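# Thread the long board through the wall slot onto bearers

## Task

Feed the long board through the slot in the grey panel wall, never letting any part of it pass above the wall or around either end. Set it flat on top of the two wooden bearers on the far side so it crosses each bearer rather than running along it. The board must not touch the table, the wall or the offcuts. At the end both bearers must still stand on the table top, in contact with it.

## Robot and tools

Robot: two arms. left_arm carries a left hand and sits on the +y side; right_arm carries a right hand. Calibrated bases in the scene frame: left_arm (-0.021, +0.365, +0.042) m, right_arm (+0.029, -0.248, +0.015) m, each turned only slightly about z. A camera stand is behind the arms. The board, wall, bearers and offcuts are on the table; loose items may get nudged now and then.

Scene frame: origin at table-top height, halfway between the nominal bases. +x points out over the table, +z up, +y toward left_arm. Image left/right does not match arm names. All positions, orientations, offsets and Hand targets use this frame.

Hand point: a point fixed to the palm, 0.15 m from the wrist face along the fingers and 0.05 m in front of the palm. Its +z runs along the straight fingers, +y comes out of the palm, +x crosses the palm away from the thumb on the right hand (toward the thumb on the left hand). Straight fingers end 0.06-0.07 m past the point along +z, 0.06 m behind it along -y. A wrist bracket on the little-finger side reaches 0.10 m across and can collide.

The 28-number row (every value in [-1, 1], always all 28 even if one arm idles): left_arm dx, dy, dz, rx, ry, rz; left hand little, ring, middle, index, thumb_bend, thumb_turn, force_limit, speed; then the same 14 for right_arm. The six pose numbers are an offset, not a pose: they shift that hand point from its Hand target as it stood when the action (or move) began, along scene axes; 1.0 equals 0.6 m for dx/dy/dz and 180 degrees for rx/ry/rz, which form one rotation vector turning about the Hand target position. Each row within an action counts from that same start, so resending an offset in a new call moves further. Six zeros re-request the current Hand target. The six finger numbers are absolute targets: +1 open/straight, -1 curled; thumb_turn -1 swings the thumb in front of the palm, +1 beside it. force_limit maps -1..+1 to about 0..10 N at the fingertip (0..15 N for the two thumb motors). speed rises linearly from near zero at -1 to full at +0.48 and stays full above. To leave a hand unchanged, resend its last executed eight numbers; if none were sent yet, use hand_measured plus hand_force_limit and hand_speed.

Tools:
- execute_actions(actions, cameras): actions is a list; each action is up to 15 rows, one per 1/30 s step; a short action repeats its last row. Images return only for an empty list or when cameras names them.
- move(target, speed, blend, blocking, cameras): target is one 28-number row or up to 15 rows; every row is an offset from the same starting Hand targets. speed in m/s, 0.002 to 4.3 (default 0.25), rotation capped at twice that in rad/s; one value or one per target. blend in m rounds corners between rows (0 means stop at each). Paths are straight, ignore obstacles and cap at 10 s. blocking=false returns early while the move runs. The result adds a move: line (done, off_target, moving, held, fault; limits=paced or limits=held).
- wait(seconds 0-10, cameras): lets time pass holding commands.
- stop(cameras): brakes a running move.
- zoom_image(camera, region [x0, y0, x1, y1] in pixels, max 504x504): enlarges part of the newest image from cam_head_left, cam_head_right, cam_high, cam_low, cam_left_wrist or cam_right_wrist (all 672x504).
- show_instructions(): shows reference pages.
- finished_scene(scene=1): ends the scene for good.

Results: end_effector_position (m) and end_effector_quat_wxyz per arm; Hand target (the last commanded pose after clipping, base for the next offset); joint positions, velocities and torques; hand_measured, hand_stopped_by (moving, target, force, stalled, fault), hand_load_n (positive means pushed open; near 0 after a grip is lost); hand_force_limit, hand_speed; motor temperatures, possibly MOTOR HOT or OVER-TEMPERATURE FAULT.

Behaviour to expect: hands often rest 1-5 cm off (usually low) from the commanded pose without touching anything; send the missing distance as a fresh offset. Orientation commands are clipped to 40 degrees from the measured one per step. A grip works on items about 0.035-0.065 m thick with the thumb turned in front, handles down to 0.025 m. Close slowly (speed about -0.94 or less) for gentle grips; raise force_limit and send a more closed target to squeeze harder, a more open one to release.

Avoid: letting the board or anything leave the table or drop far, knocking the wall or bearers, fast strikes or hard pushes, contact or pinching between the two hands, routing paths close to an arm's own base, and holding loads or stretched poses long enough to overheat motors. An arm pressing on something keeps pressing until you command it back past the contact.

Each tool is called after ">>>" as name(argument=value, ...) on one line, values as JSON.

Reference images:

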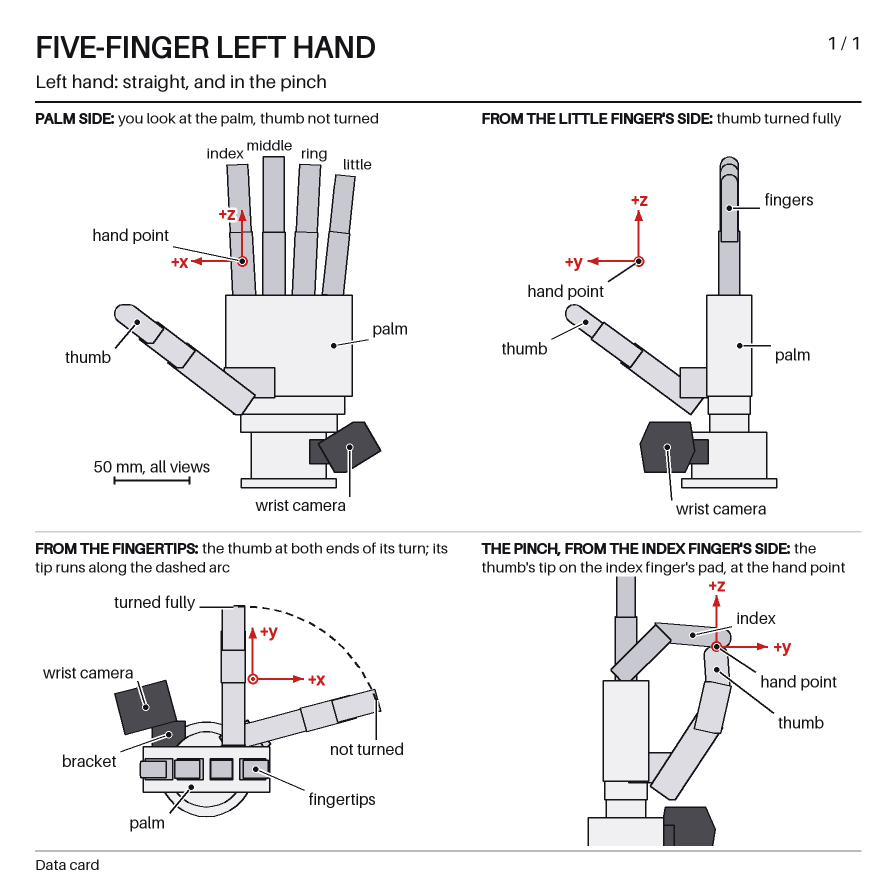

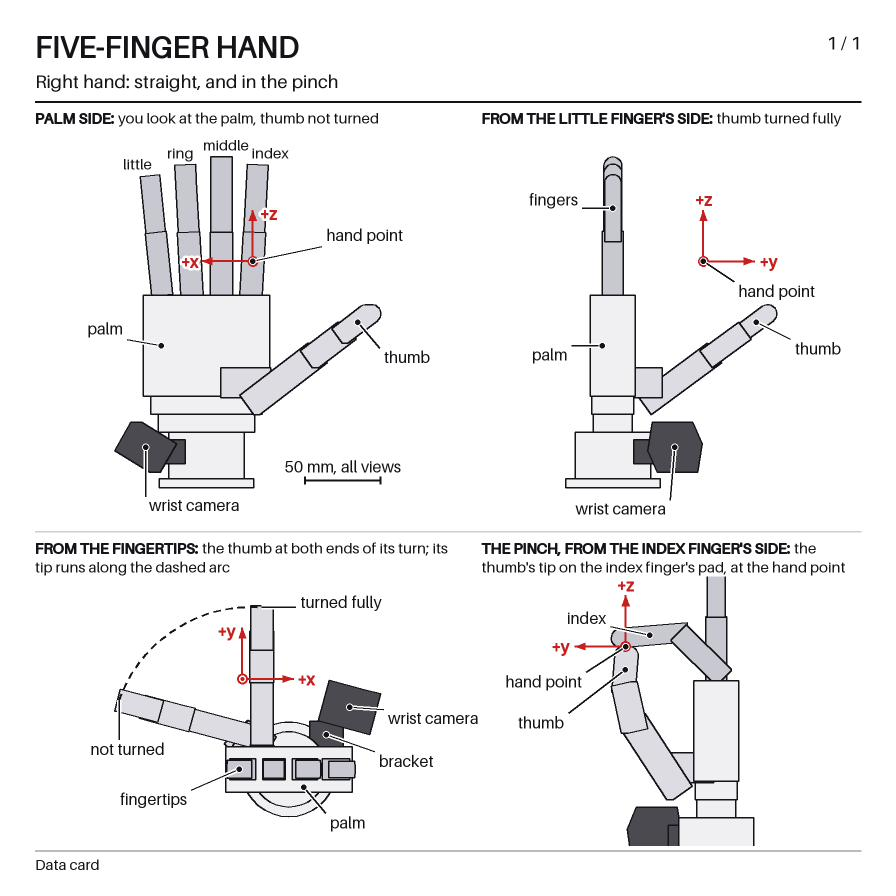

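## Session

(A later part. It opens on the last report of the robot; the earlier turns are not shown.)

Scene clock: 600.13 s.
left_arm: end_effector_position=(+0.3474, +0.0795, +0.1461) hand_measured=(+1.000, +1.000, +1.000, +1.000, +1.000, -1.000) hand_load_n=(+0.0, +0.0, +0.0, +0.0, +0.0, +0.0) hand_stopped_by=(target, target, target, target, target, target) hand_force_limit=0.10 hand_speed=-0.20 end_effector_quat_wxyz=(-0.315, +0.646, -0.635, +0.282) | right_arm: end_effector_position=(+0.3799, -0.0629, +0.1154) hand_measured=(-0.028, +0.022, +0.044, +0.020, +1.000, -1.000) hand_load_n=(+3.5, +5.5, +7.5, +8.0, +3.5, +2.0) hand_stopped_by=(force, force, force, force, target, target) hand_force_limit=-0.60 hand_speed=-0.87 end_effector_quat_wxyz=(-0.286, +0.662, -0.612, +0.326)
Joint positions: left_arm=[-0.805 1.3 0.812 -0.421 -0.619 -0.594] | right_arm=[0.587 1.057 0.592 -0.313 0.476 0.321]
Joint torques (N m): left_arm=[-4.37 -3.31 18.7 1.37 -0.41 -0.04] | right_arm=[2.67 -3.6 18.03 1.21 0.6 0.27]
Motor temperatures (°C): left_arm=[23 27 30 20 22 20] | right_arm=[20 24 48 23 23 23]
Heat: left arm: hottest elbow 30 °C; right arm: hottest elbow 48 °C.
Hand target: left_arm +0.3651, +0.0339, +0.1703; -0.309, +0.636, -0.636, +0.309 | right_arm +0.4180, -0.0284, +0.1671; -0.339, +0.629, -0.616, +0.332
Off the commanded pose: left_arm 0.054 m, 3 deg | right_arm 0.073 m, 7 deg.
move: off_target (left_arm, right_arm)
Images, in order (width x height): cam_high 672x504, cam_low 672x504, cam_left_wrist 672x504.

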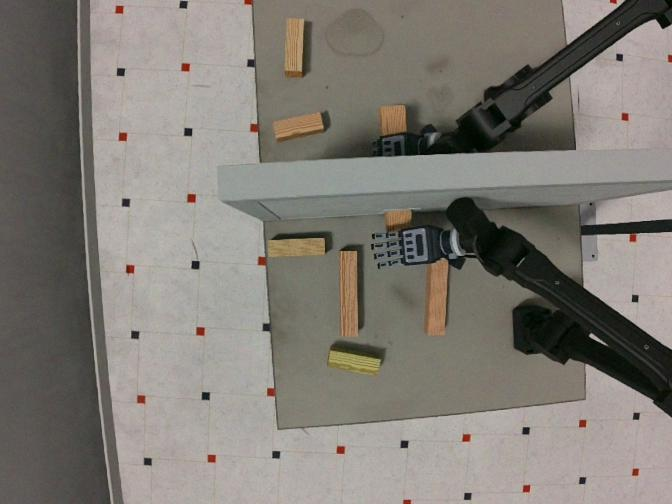

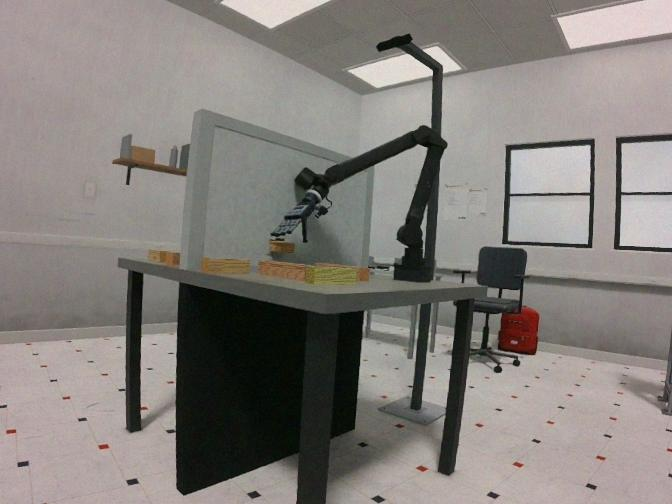

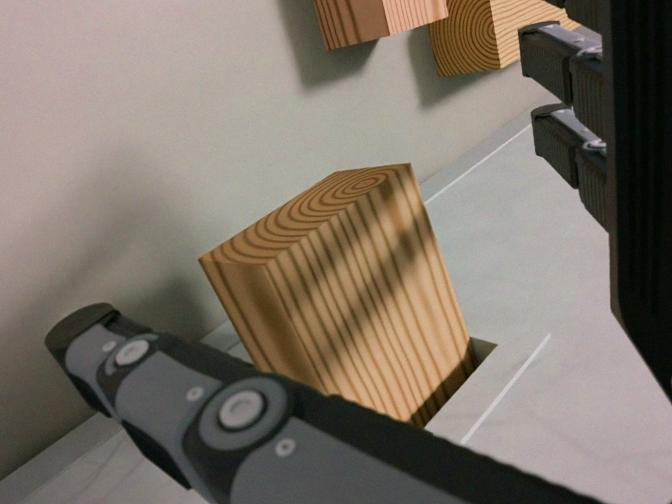

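>>> move(target=[[0,0.06,0,0,0,0,1,1,1,1,1,-1,0.1,-0.2,0,0,0,0,0,0,-0.4,-0.4,-0.55,-0.55,1,-1,-0.6,-0.87],[0,0.25,0.05,0,0,0,1,1,1,1,1,-1,0.1,-0.2,0,0,0,0,0,0,-0.4,-0.4,-0.55,-0.55,1,-1,-0.6,-0.87]], speed=0.15, blend=0.02, cameras=["cam_high","cam_head_left","cam_low"])

>>> zoom_image(camera="cam_high", region=[350, 90, 490, 290])

>>> zoom_image(camera="cam_low", region=[230, 150, 370, 290])

Scene clock: 618.93 s.
left_arm: end_effector_position=(+0.3701, +0.1775, +0.2058) hand_measured=(+1.000, +1.000, +1.000, +1.000, +1.000, -1.000) hand_load_n=(+0.0, +0.0, +0.0, +0.0, +0.0, +0.5) hand_stopped_by=(target, target, target, target, target, target) hand_force_limit=0.10 hand_speed=-0.20 end_effector_quat_wxyz=(-0.310, +0.636, -0.632, +0.316) | right_arm: end_effector_position=(+0.3799, -0.0629, +0.1154) hand_measured=(-0.028, +0.022, +0.044, +0.020, +1.000, -1.000) hand_load_n=(+4.0, +5.0, +7.5, +8.0, +3.5, +2.0) hand_stopped_by=(force, force, force, force, target, target) hand_force_limit=-0.60 hand_speed=-0.87 end_effector_quat_wxyz=(-0.286, +0.662, -0.612, +0.326)
Joint positions: left_arm=[-0.522 1.056 0.75 -0.414 -0.394 -0.337] | right_arm=[0.587 1.057 0.592 -0.313 0.476 0.321]
Joint torques (N m): left_arm=[-0.09 -5.66 9.44 1.63 0.03 0.11] | right_arm=[2.73 -3.55 18.02 1.21 0.6 0.27]
Heat: left arm: hottest elbow 32 °C; right arm: hottest elbow 51 °C.
Hand target: left_arm +0.3650, +0.1839, +0.2002; -0.309, +0.636, -0.636, +0.309 | right_arm +0.4180, -0.0284, +0.1671; -0.339, +0.629, -0.616, +0.332
Off the commanded pose: left_arm 0.010 m, 1 deg | right_arm 0.073 m, 7 deg.
move: off_target (right_arm); blend cut to 0.0168 m at target 1
Images, in order (width x height): cam_head_left 672x504, cam_high 672x504, cam_low 672x504.

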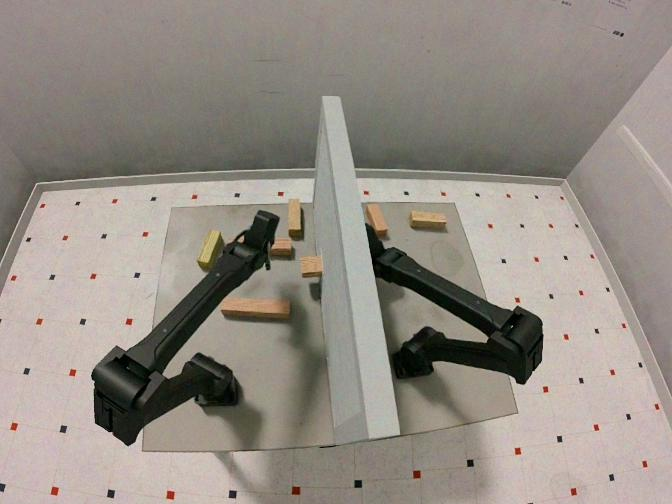

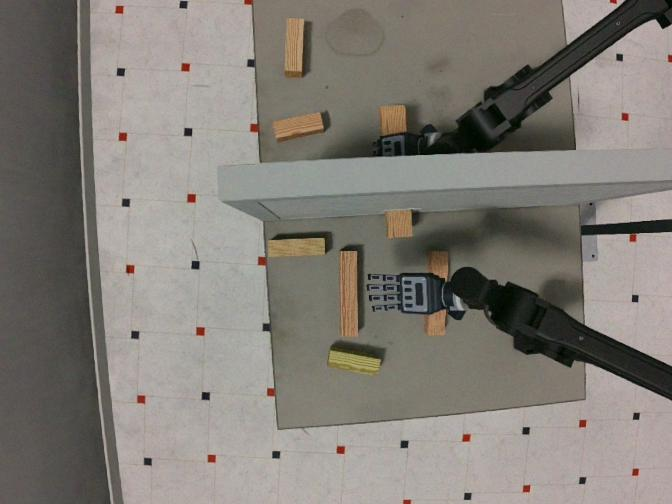

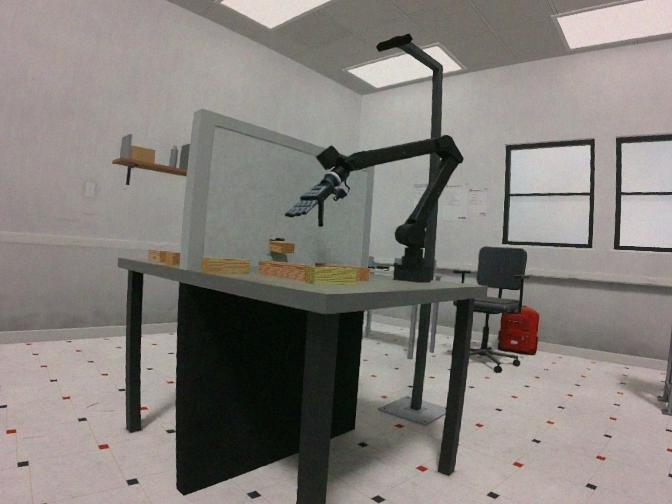

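Scaled by 2.520 from the camera's 672x504 image, which has a finer 960x720 frame.

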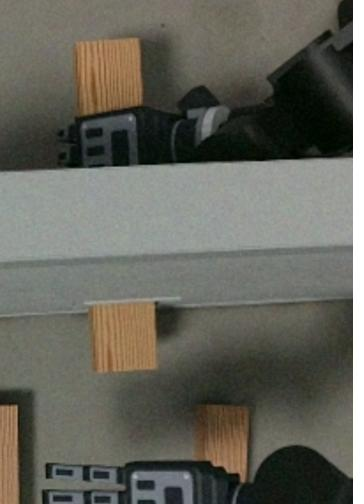

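Scaled by 3.600 from the camera's 672x504 image, which has a finer 960x720 frame.

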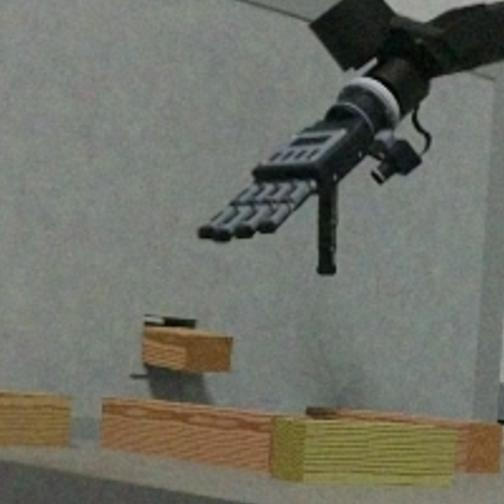

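>>> move(target=[0,0,0,0,0,0,1,1,1,1,1,-1,0.1,-0.2,-0.04,-0.02,-0.06,0,0,0,-0.4,-0.4,-0.55,-0.55,1,-1,-0.6,-0.87], speed=0.08, cameras=["cam_high","cam_right_wrist","cam_low"])

>>> zoom_image(camera="cam_low", region=[230, 150, 370, 290])

Scene clock: 625.57 s.
left_arm: end_effector_position=(+0.3701, +0.1776, +0.2058) hand_measured=(+1.000, +1.000, +1.000, +1.000, +1.000, -1.000) hand_load_n=(+0.0, +0.0, +0.0, +0.0, +0.0, +0.0) hand_stopped_by=(target, target, target, target, target, target) hand_force_limit=0.10 hand_speed=-0.20 end_effector_quat_wxyz=(-0.310, +0.636, -0.633, +0.316) | right_arm: end_effector_position=(+0.3808, -0.0614, +0.1131) hand_measured=(-0.028, +0.022, +0.044, +0.020, +1.000, -1.000) hand_load_n=(+7.0, +6.5, +6.0, +4.5, +4.5, -6.0) hand_stopped_by=(force, force, force, force, target, target) hand_force_limit=-0.60 hand_speed=-0.87 end_effector_quat_wxyz=(-0.297, +0.656, -0.610, +0.332)
Joint positions: left_arm=[-0.522 1.056 0.75 -0.414 -0.394 -0.336] | right_arm=[0.594 1.055 0.571 -0.269 0.488 0.322]
Joint torques (N m): left_arm=[-0.21 -5.66 9.42 1.61 0.03 0.11] | right_arm=[2.96 -4.37 10.36 3.12 0.52 0.34]
Heat: left arm: hottest elbow 32 °C; right arm: hottest elbow 51 °C.
Hand target: left_arm +0.3650, +0.1839, +0.2002; -0.309, +0.636, -0.636, +0.309 | right_arm +0.3941, -0.0405, +0.1312; -0.339, +0.629, -0.616, +0.332
Off the commanded pose: left_arm 0.010 m, 1 deg | right_arm 0.031 m, 6 deg.
move: off_target (right_arm)
Images, in order (width x height): cam_high 672x504, cam_low 672x504, cam_right_wrist 672x504.

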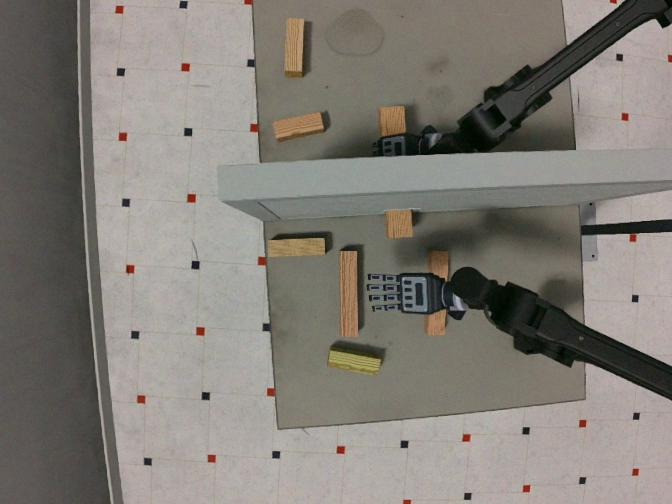

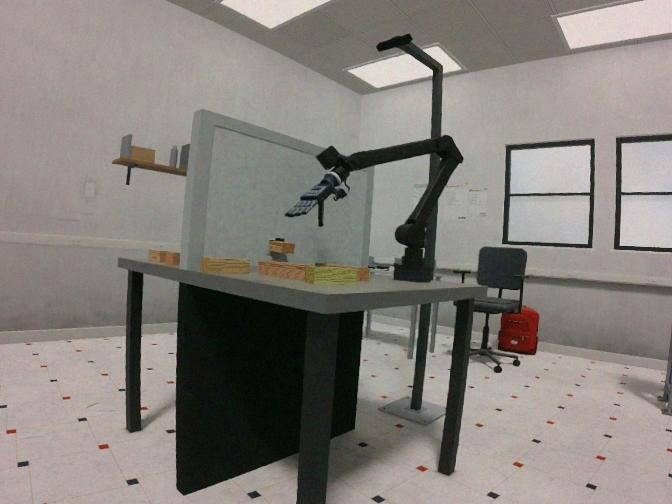

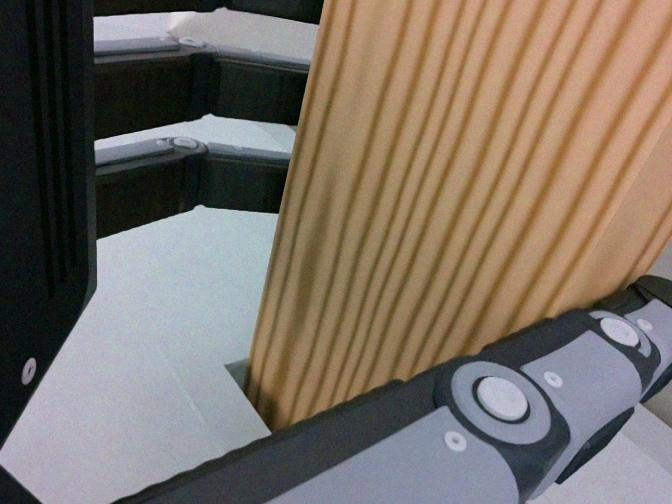

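Scaled by 3.600 from the camera's 672x504 image, which has a finer 960x720 frame.

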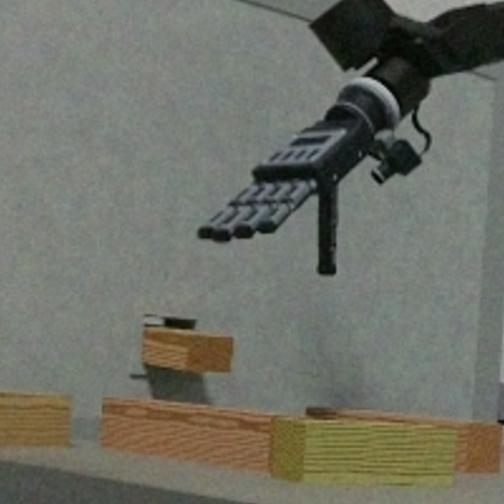

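>>> move(target=[0,0,0,0,0,0,1,1,1,1,1,-1,0.1,-0.2,-0.01,-0.05,-0.03,0,0,0,-0.4,-0.4,-0.55,-0.55,1,-1,-0.6,-0.87], speed=0.08, cameras=["cam_high","cam_right_wrist","cam_low"])

>>> zoom_image(camera="cam_low", region=[230, 200, 330, 290])

Scene clock: 631.00 s.
left_arm: end_effector_position=(+0.3701, +0.1776, +0.2058) hand_measured=(+1.000, +1.000, +1.000, +1.000, +1.000, -1.000) hand_load_n=(+0.0, +0.0, +0.0, +0.0, +0.0, +0.0) hand_stopped_by=(target, target, target, target, target, target) hand_force_limit=0.10 hand_speed=-0.20 end_effector_quat_wxyz=(-0.310, +0.636, -0.633, +0.316) | right_arm: end_effector_position=(+0.3797, -0.0634, +0.1037) hand_measured=(-0.028, +0.022, +0.044, +0.020, +1.000, -1.000) hand_load_n=(+0.5, +1.0, +4.0, +8.0, +2.0, -2.5) hand_stopped_by=(force, force, force, force, target, target) hand_force_limit=-0.60 hand_speed=-0.87 end_effector_quat_wxyz=(-0.328, +0.644, -0.612, +0.320)
Joint positions: left_arm=[-0.522 1.056 0.75 -0.414 -0.394 -0.336] | right_arm=[0.565 1.037 0.506 -0.163 0.434 0.323]
Joint torques (N m): left_arm=[-0.15 -5.6 9.46 1.59 0.04 0.11] | right_arm=[-0.5 -5.19 8.77 1.81 0.49 -0.15]
Heat: left arm: hottest elbow 31 °C; right arm: hottest elbow 50 °C.
Hand target: left_arm +0.3650, +0.1839, +0.2002; -0.309, +0.636, -0.636, +0.309 | right_arm +0.3880, -0.0705, +0.1130; -0.339, +0.629, -0.616, +0.332
Off the commanded pose: left_arm 0.010 m, 1 deg | right_arm 0.015 m, 3 deg.
move: off_target (right_arm)
Images, in order (width x height): cam_high 672x504, cam_low 672x504, cam_right_wrist 672x504.

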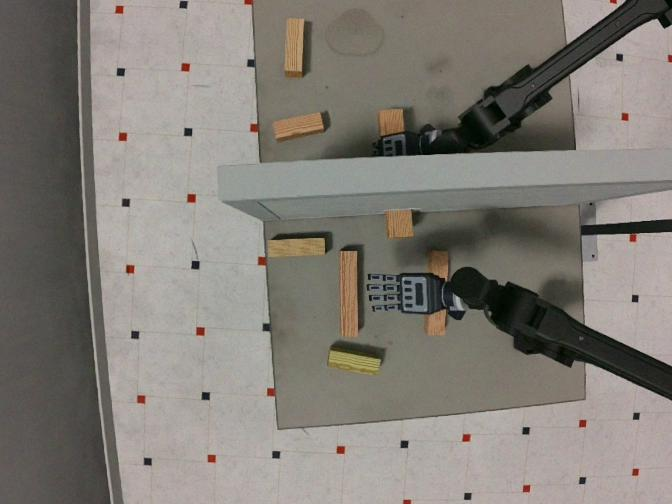

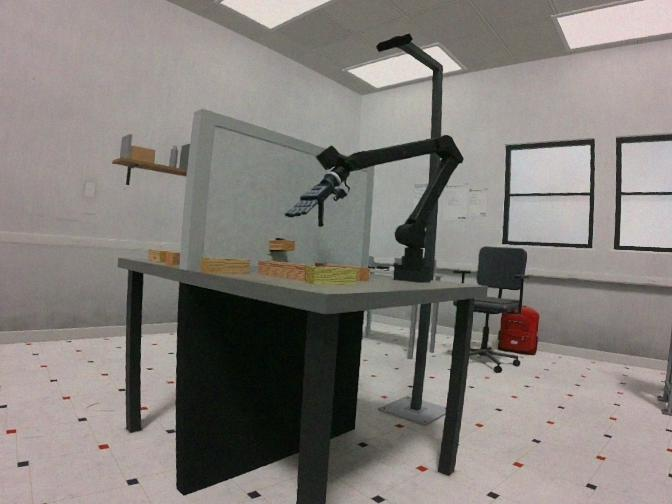

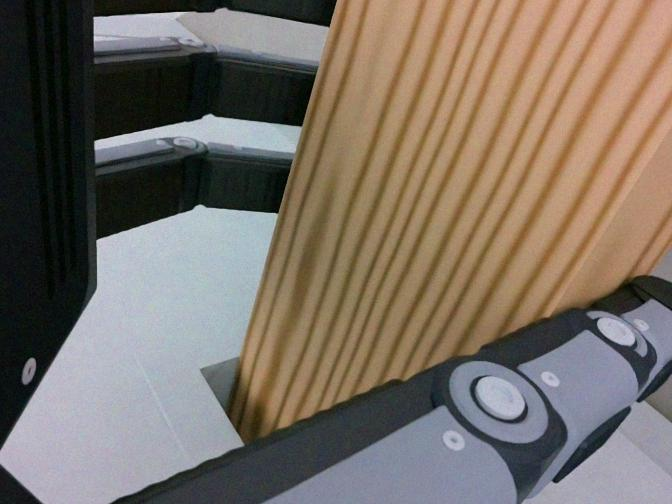

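Scaled by 5.040 from the camera's 672x504 image, which has a finer 960x720 frame.

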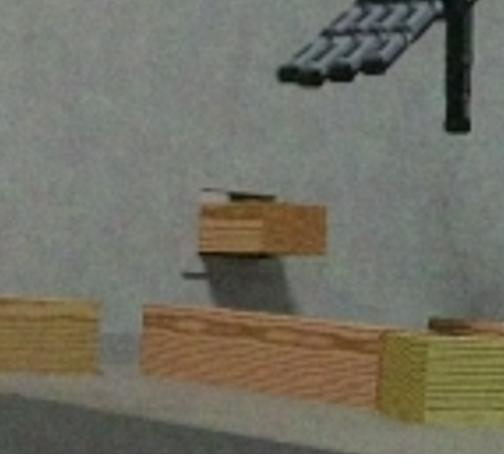

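>>> move(target=[0,0,0,0,0,0,1,1,1,1,1,-1,0.1,-0.2,0,0,-0.02,0,0,0,-0.4,-0.4,-0.55,-0.55,1,-1,-0.6,-0.87], speed=0.06, cameras=["cam_low"])

>>> zoom_image(camera="cam_low", region=[230, 200, 330, 290])

Scene clock: 638.27 s.
left_arm: end_effector_position=(+0.3701, +0.1776, +0.2058) hand_measured=(+1.000, +1.000, +1.000, +1.000, +1.000, -1.000) hand_load_n=(+0.0, +0.0, +0.0, +0.0, +0.0, +0.0) hand_stopped_by=(target, target, target, target, target, target) hand_force_limit=0.10 hand_speed=-0.20 end_effector_quat_wxyz=(-0.310, +0.636, -0.633, +0.316) | right_arm: end_effector_position=(+0.3802, -0.0644, +0.1002) hand_measured=(-0.028, +0.022, +0.044, +0.020, +1.000, -1.000) hand_load_n=(+2.0, +1.0, +1.0, +4.0, +1.5, -5.0) hand_stopped_by=(force, force, force, force, target, target) hand_force_limit=-0.60 hand_speed=-0.87 end_effector_quat_wxyz=(-0.336, +0.639, -0.612, +0.323)
Joint positions: left_arm=[-0.522 1.056 0.75 -0.414 -0.394 -0.336] | right_arm=[0.562 1.037 0.484 -0.12 0.434 0.322]
Joint torques (N m): left_arm=[-0.26 -5.66 9.43 1.61 0.04 0.11] | right_arm=[-0.44 -3.25 8.7 2.04 0.48 -0.14]
Heat: left arm: hottest elbow 31 °C; right arm: hottest elbow 49 °C.
Hand target: left_arm +0.3650, +0.1839, +0.2002; -0.309, +0.636, -0.636, +0.309 | right_arm +0.3880, -0.0704, +0.1010; -0.339, +0.629, -0.616, +0.332
Off the commanded pose: left_arm 0.010 m, 1 deg | right_arm 0.010 m, 2 deg.
move: done
Images, in order (width x height): cam_low 672x504.

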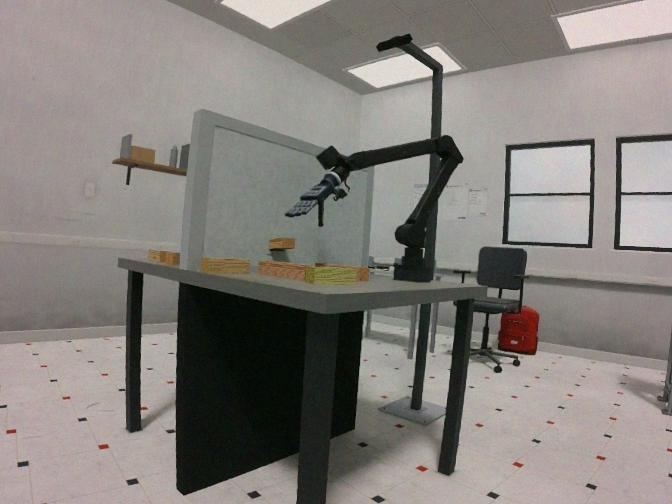

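Scaled by 5.040 from the camera's 672x504 image, which has a finer 960x720 frame.

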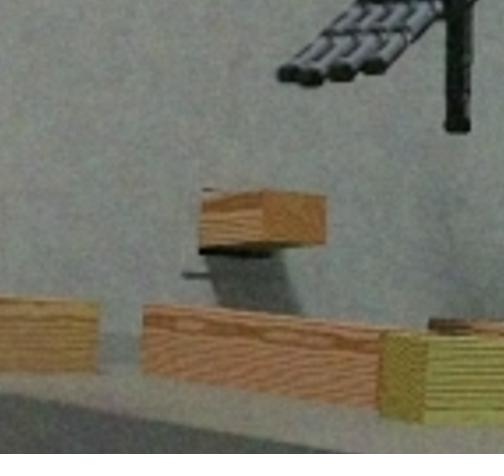

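>>> move(target=[0,0,0,0,0,0,1,1,1,1,1,-1,0.1,-0.2,0,0,-0.01,0,0,0,-0.4,-0.4,-0.55,-0.55,1,-1,-0.6,-0.87], speed=0.06, cameras=["cam_low"])

>>> zoom_image(camera="cam_low", region=[230, 200, 330, 290])

Scene clock: 641.97 s.
left_arm: end_effector_position=(+0.3701, +0.1776, +0.2058) hand_measured=(+1.000, +1.000, +1.000, +1.000, +1.000, -1.000) hand_load_n=(+0.0, +0.0, +0.0, +0.0, +0.0, +0.5) hand_stopped_by=(target, target, target, target, target, target) hand_force_limit=0.10 hand_speed=-0.20 end_effector_quat_wxyz=(-0.310, +0.636, -0.633, +0.316) | right_arm: end_effector_position=(+0.3804, -0.0656, +0.0974) hand_measured=(-0.028, +0.022, +0.044, +0.020, +1.000, -1.000) hand_load_n=(+3.5, +1.0, +0.0, +2.5, +1.5, -4.0) hand_stopped_by=(force, force, force, force, target, target) hand_force_limit=-0.60 hand_speed=-0.87 end_effector_quat_wxyz=(-0.339, +0.637, -0.611, +0.324)
Joint positions: left_arm=[-0.522 1.056 0.75 -0.414 -0.394 -0.336] | right_arm=[0.56 1.04 0.473 -0.098 0.434 0.32]
Joint torques (N m): left_arm=[-0.21 -5.66 9.46 1.63 0.03 0.14] | right_arm=[-0.32 -2.49 8.62 2.14 0.44 -0.11]
Heat: left arm: hottest elbow 31 °C; right arm: hottest elbow 48 °C.
Hand target: left_arm +0.3650, +0.1839, +0.2002; -0.309, +0.636, -0.636, +0.309 | right_arm +0.3880, -0.0705, +0.0951; -0.339, +0.629, -0.616, +0.332
Off the commanded pose: left_arm 0.010 m, 1 deg | right_arm 0.009 m, 1 deg.
move: done
Images, in order (width x height): cam_low 672x504.

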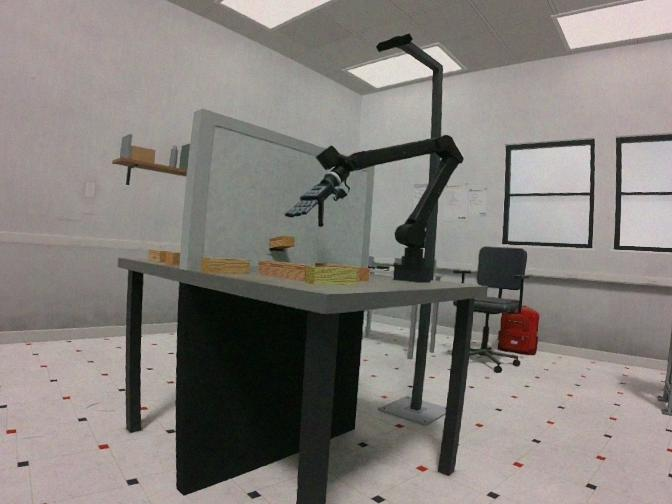

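Scaled by 5.040 from the camera's 672x504 image, which has a finer 960x720 frame.

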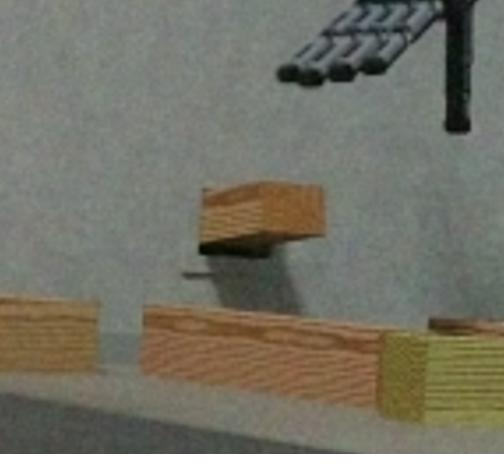

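>>> move(target=[0,0,0,0,0,0,1,1,1,1,1,-1,0.1,-0.2,0,0,-0.013,0,0,0,-0.4,-0.4,-0.55,-0.55,1,-1,-0.6,-0.87], speed=0.06, cameras=["cam_low"])

>>> zoom_image(camera="cam_low", region=[230, 200, 330, 290])

Scene clock: 645.83 s.
left_arm: end_effector_position=(+0.3701, +0.1776, +0.2058) hand_measured=(+1.000, +1.000, +1.000, +1.000, +1.000, -1.000) hand_load_n=(+0.0, +0.0, +0.0, +0.0, +0.0, +0.0) hand_stopped_by=(target, target, target, target, target, target) hand_force_limit=0.10 hand_speed=-0.20 end_effector_quat_wxyz=(-0.310, +0.636, -0.633, +0.316) | right_arm: end_effector_position=(+0.3809, -0.0662, +0.0945) hand_measured=(-0.028, +0.022, +0.044, +0.020, +1.000, -1.000) hand_load_n=(+3.5, +0.0, +0.0, +1.0, +2.5, -4.5) hand_stopped_by=(force, force, force, force, target, target) hand_force_limit=-0.60 hand_speed=-0.87 end_effector_quat_wxyz=(-0.340, +0.637, -0.610, +0.327)
Joint positions: left_arm=[-0.522 1.056 0.75 -0.414 -0.394 -0.336] | right_arm=[0.559 1.046 0.464 -0.077 0.435 0.314]
Joint torques (N m): left_arm=[-0.15 -5.66 9.43 1.66 0.04 0.11] | right_arm=[-0.21 -1.67 8.27 2.51 0.39 -0.07]
Heat: left arm: hottest elbow 30 °C; right arm: hottest elbow 47 °C.
Hand target: left_arm +0.3650, +0.1839, +0.2002; -0.309, +0.636, -0.636, +0.309 | right_arm +0.3881, -0.0704, +0.0873; -0.339, +0.629, -0.616, +0.332
Off the commanded pose: left_arm 0.010 m, 1 deg | right_arm 0.011 m, 1 deg.
move: off_target (right_arm)
Images, in order (width x height): cam_low 672x504.

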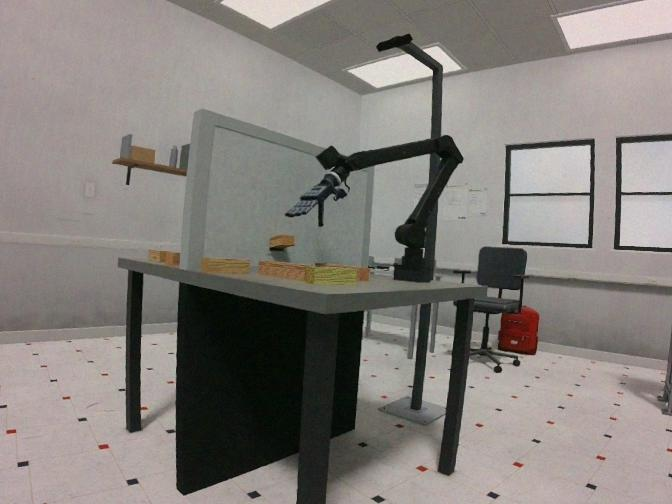

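Scaled by 5.040 from the camera's 672x504 image, which has a finer 960x720 frame.

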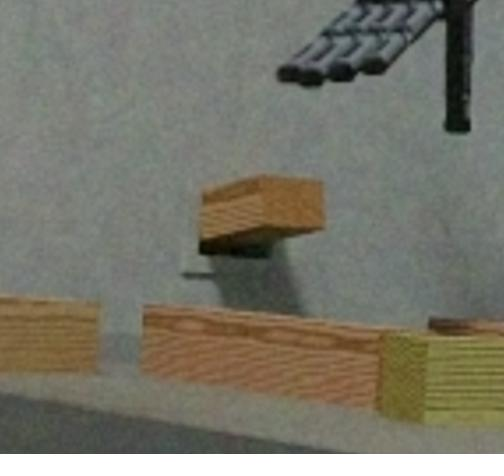

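>>> move(target=[0,0,0,0,0,0,1,1,1,1,1,-1,0.1,-0.2,0,0,0,0,0,0,0.25,0.25,0.25,0.25,1,-1,-0.6,-0.8], speed=0.06, cameras=["cam_low","cam_high","cam_right_wrist"])

>>> zoom_image(camera="cam_low", region=[230, 200, 330, 290])

Scene clock: 649.23 s.
left_arm: end_effector_position=(+0.3701, +0.1776, +0.2058) hand_measured=(+1.000, +1.000, +1.000, +1.000, +1.000, -1.000) hand_load_n=(+0.0, -0.5, +0.0, -0.5, +0.0, +0.0) hand_stopped_by=(target, target, target, target, target, target) hand_force_limit=0.10 hand_speed=-0.20 end_effector_quat_wxyz=(-0.310, +0.636, -0.633, +0.316) | right_arm: end_effector_position=(+0.3813, -0.0665, +0.0947) hand_measured=(+0.250, +0.250, +0.250, +0.250, +1.000, -1.000) hand_load_n=(+0.0, +0.0, +0.0, +0.0, +1.5, -3.5) hand_stopped_by=(target, target, target, target, target, target) hand_force_limit=-0.60 hand_speed=-0.80 end_effector_quat_wxyz=(-0.340, +0.637, -0.609, +0.328)
Joint positions: left_arm=[-0.522 1.056 0.75 -0.414 -0.394 -0.336] | right_arm=[0.559 1.046 0.464 -0.075 0.437 0.312]
Joint torques (N m): left_arm=[-0.26 -5.48 9.47 1.58 0.03 0.11] | right_arm=[-0.21 -1.61 8.27 2.5 0.33 -0.05]
Heat: left arm: hottest elbow 30 °C; right arm: hottest elbow 46 °C.
Hand target: left_arm +0.3650, +0.1839, +0.2002; -0.309, +0.636, -0.636, +0.309 | right_arm +0.3881, -0.0705, +0.0874; -0.339, +0.629, -0.616, +0.332
Off the commanded pose: left_arm 0.010 m, 1 deg | right_arm 0.011 m, 1 deg.
move: off_target (right_arm)
Images, in order (width x height): cam_high 672x504, cam_low 672x504, cam_right_wrist 672x504.

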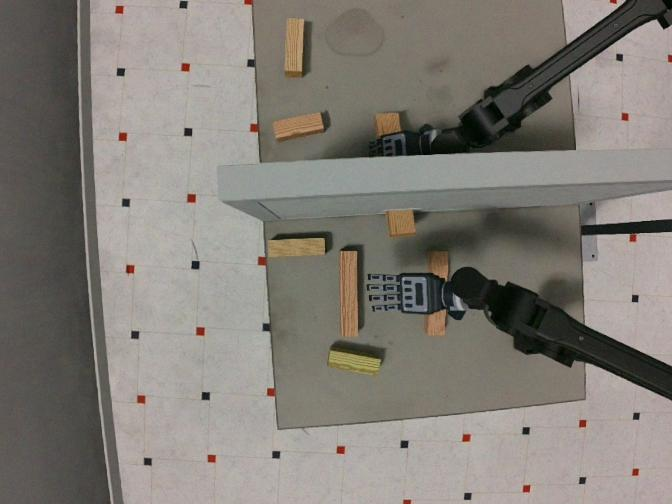

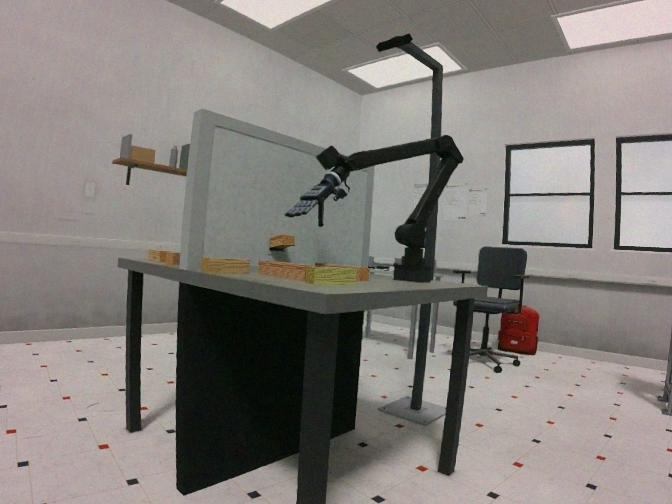

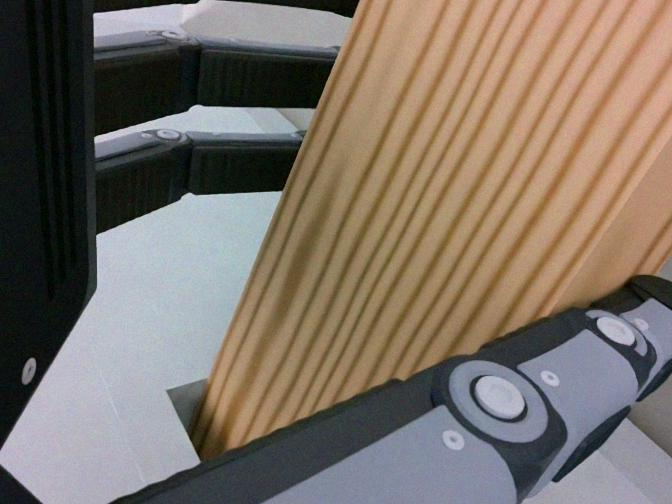

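Scaled by 5.040 from the camera's 672x504 image, which has a finer 960x720 frame.

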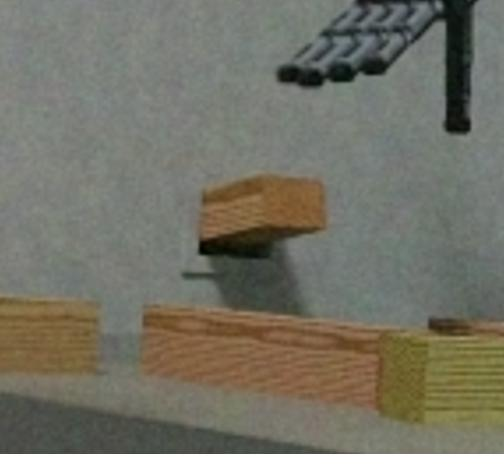

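>>> move(target=[[0,0,0,0,0,0,1,1,1,1,1,-1,0.1,-0.2,-0.008,0,0,0,0,0,1,1,1,1,1,-1,-0.6,-0.3],[0,0,0,0,0,0,1,1,1,1,1,-1,0.1,-0.2,-0.008,-0.02,0.17,0,0,0,1,1,1,1,1,-1,-0.6,-0.3]], speed=0.12, cameras=["cam_low","cam_high","cam_right_wrist"])

>>> zoom_image(camera="cam_low", region=[230, 200, 330, 290])

>>> zoom_image(camera="cam_high", region=[330, 50, 470, 250])

Scene clock: 658.53 s.
left_arm: end_effector_position=(+0.3701, +0.1776, +0.2058) hand_measured=(+1.000, +1.000, +1.000, +1.000, +1.000, -1.000) hand_load_n=(-0.5, +0.0, +0.0, +0.0, +0.0, +0.0) hand_stopped_by=(target, target, target, target, target, target) hand_force_limit=0.10 hand_speed=-0.20 end_effector_quat_wxyz=(-0.310, +0.636, -0.633, +0.316) | right_arm: end_effector_position=(+0.3664, -0.0871, +0.1556) hand_measured=(+1.000, +1.000, +1.000, +1.000, +1.000, -1.000) hand_load_n=(+0.0, +0.0, +0.0, +0.0, +0.0, +0.0) hand_stopped_by=(target, target, target, target, target, target) hand_force_limit=-0.60 hand_speed=-0.30 end_effector_quat_wxyz=(-0.318, +0.641, -0.619, +0.323)
Joint positions: left_arm=[-0.522 1.056 0.75 -0.414 -0.394 -0.336] | right_arm=[0.526 0.877 0.575 -0.4 0.421 0.309]
Joint torques (N m): left_arm=[-0.26 -5.6 9.44 1.62 0.04 0.11] | right_arm=[0.15 -3.08 14.9 0.55 0.11 -0.2]
Heat: left arm: hottest elbow 30 °C; right arm: hottest elbow 45 °C.
Hand target: left_arm +0.3650, +0.1839, +0.2002; -0.309, +0.636, -0.636, +0.309 | right_arm +0.3833, -0.0825, +0.1893; -0.339, +0.629, -0.616, +0.332
Off the commanded pose: left_arm 0.010 m, 1 deg | right_arm 0.038 m, 3 deg.
move: off_target (right_arm)
Images, in order (width x height): cam_high 672x504, cam_low 672x504, cam_right_wrist 672x504.

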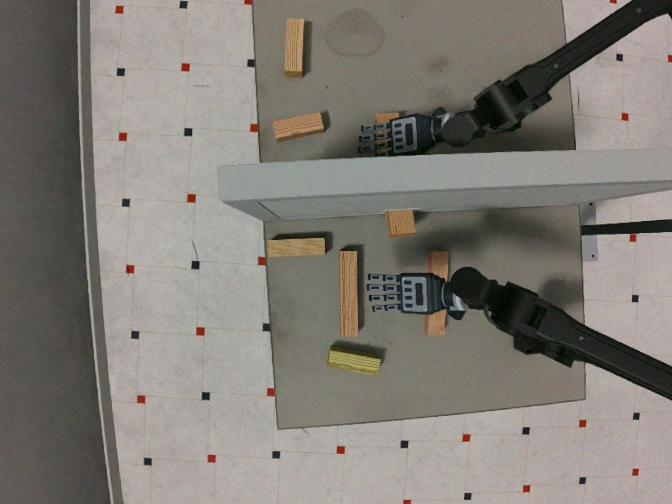

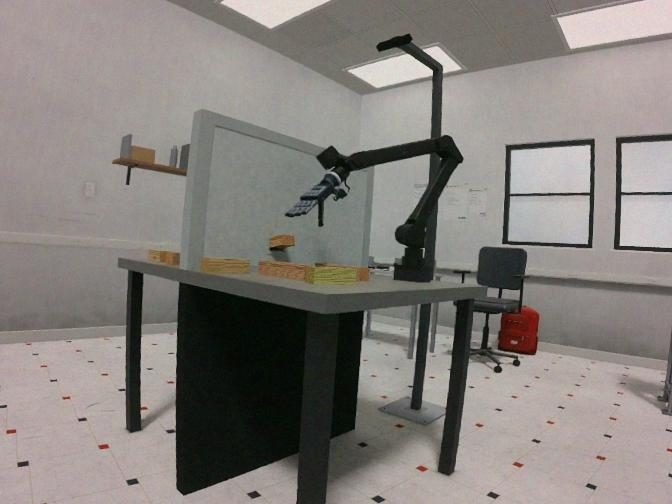

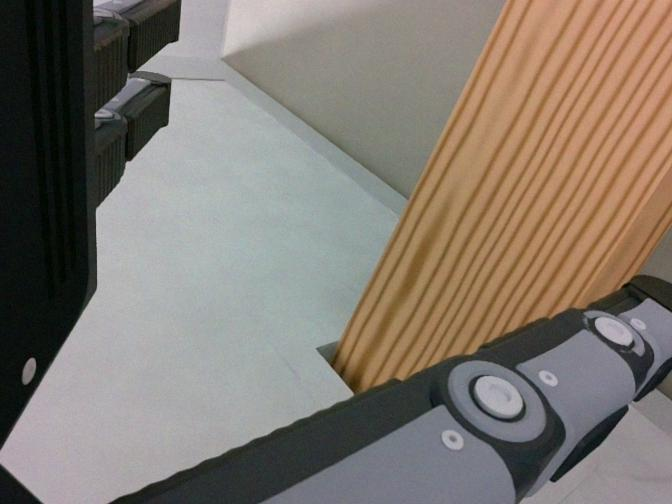

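Scaled by 5.040 from the camera's 672x504 image, which has a finer 960x720 frame.

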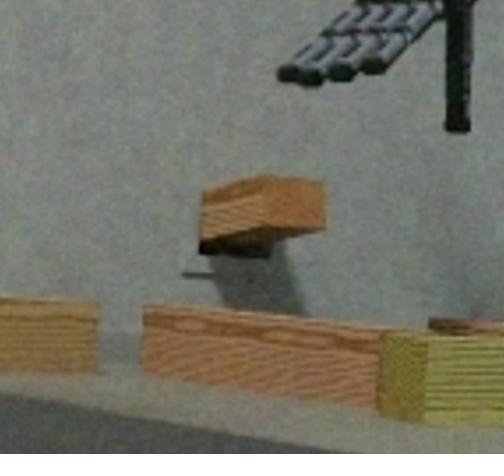

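Scaled by 2.520 from the camera's 672x504 image, which has a finer 960x720 frame.

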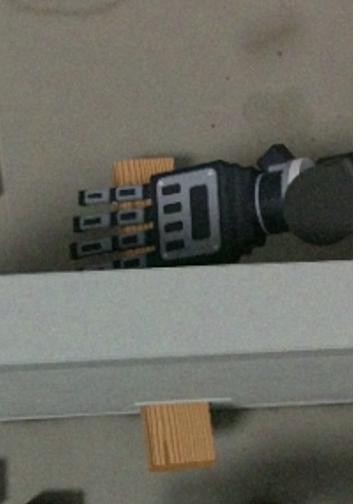

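>>> move(target=[0,0,0,0,0,0,1,1,1,1,1,-1,0.1,-0.2,-0.009,-0.129,-0.032,0.072,0,0,1,1,1,1,1,-1,-0.6,-0.3], speed=0.15, cameras=["cam_high","cam_right_wrist"])

>>> zoom_image(camera="cam_high", region=[330, 50, 470, 250])

Scene clock: 674.97 s.
left_arm: end_effector_position=(+0.3701, +0.1776, +0.2058) hand_measured=(+1.000, +1.000, +1.000, +1.000, +1.000, -1.000) hand_load_n=(+0.0, +0.0, +0.0, -0.5, +0.0, +0.0) hand_stopped_by=(target, target, target, target, target, target) hand_force_limit=0.10 hand_speed=-0.20 end_effector_quat_wxyz=(-0.310, +0.636, -0.633, +0.316) | right_arm: end_effector_position=(+0.3774, -0.1553, +0.1711) hand_measured=(+1.000, +1.000, +1.000, +1.000, +1.000, -1.000) hand_load_n=(+0.0, +0.0, +0.0, +0.0, +0.0, +0.0) hand_stopped_by=(target, target, target, target, target, target) hand_force_limit=-0.60 hand_speed=-0.30 end_effector_quat_wxyz=(+0.406, -0.588, +0.653, -0.252)
Joint positions: left_arm=[-0.522 1.056 0.75 -0.414 -0.394 -0.336] | right_arm=[0.089 0.754 0.499 -0.321 -0.06 0.242]
Joint torques (N m): left_arm=[-0.26 -5.54 9.44 1.59 0.04 0.12] | right_arm=[0.15 -2.02 9.17 1.77 -0.15 -0.23]
Heat: left arm: hottest elbow 29 °C; right arm: hottest elbow 45 °C.
Hand target: left_arm +0.3650, +0.1839, +0.2002; -0.309, +0.636, -0.636, +0.309 | right_arm +0.3779, -0.1599, +0.1701; +0.408, -0.587, +0.649, -0.260
Off the commanded pose: left_arm 0.010 m, 1 deg | right_arm 0.005 m, 1 deg.
move: done
Images, in order (width x height): cam_high 672x504, cam_right_wrist 672x504.

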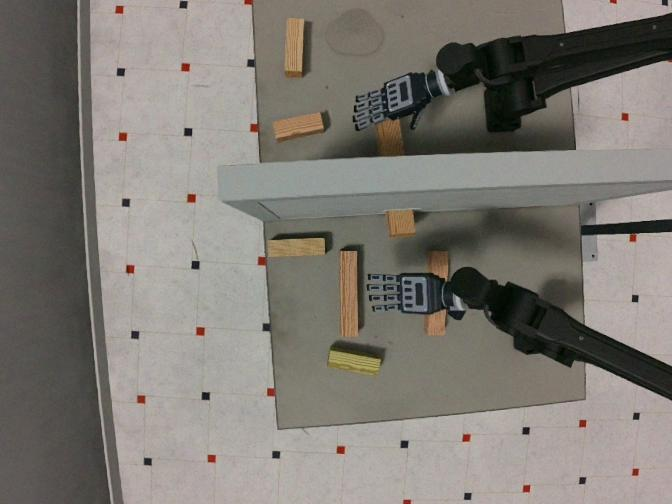

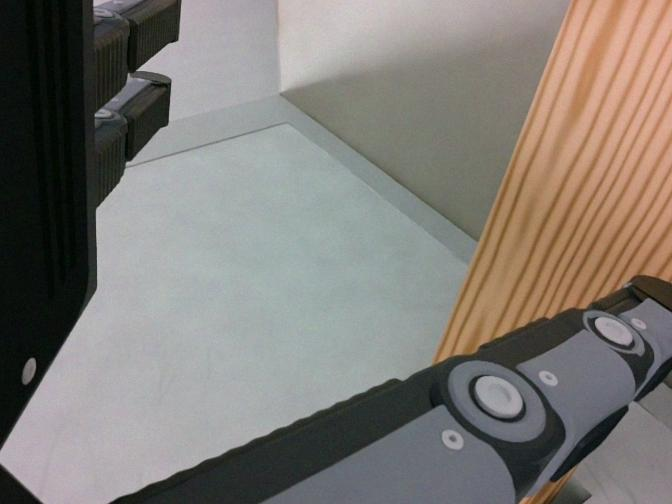

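Scaled by 2.520 from the camera's 672x504 image, which has a finer 960x720 frame.

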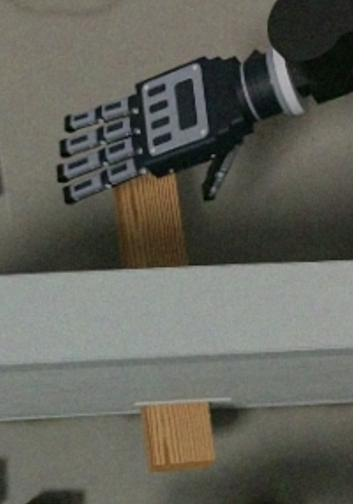

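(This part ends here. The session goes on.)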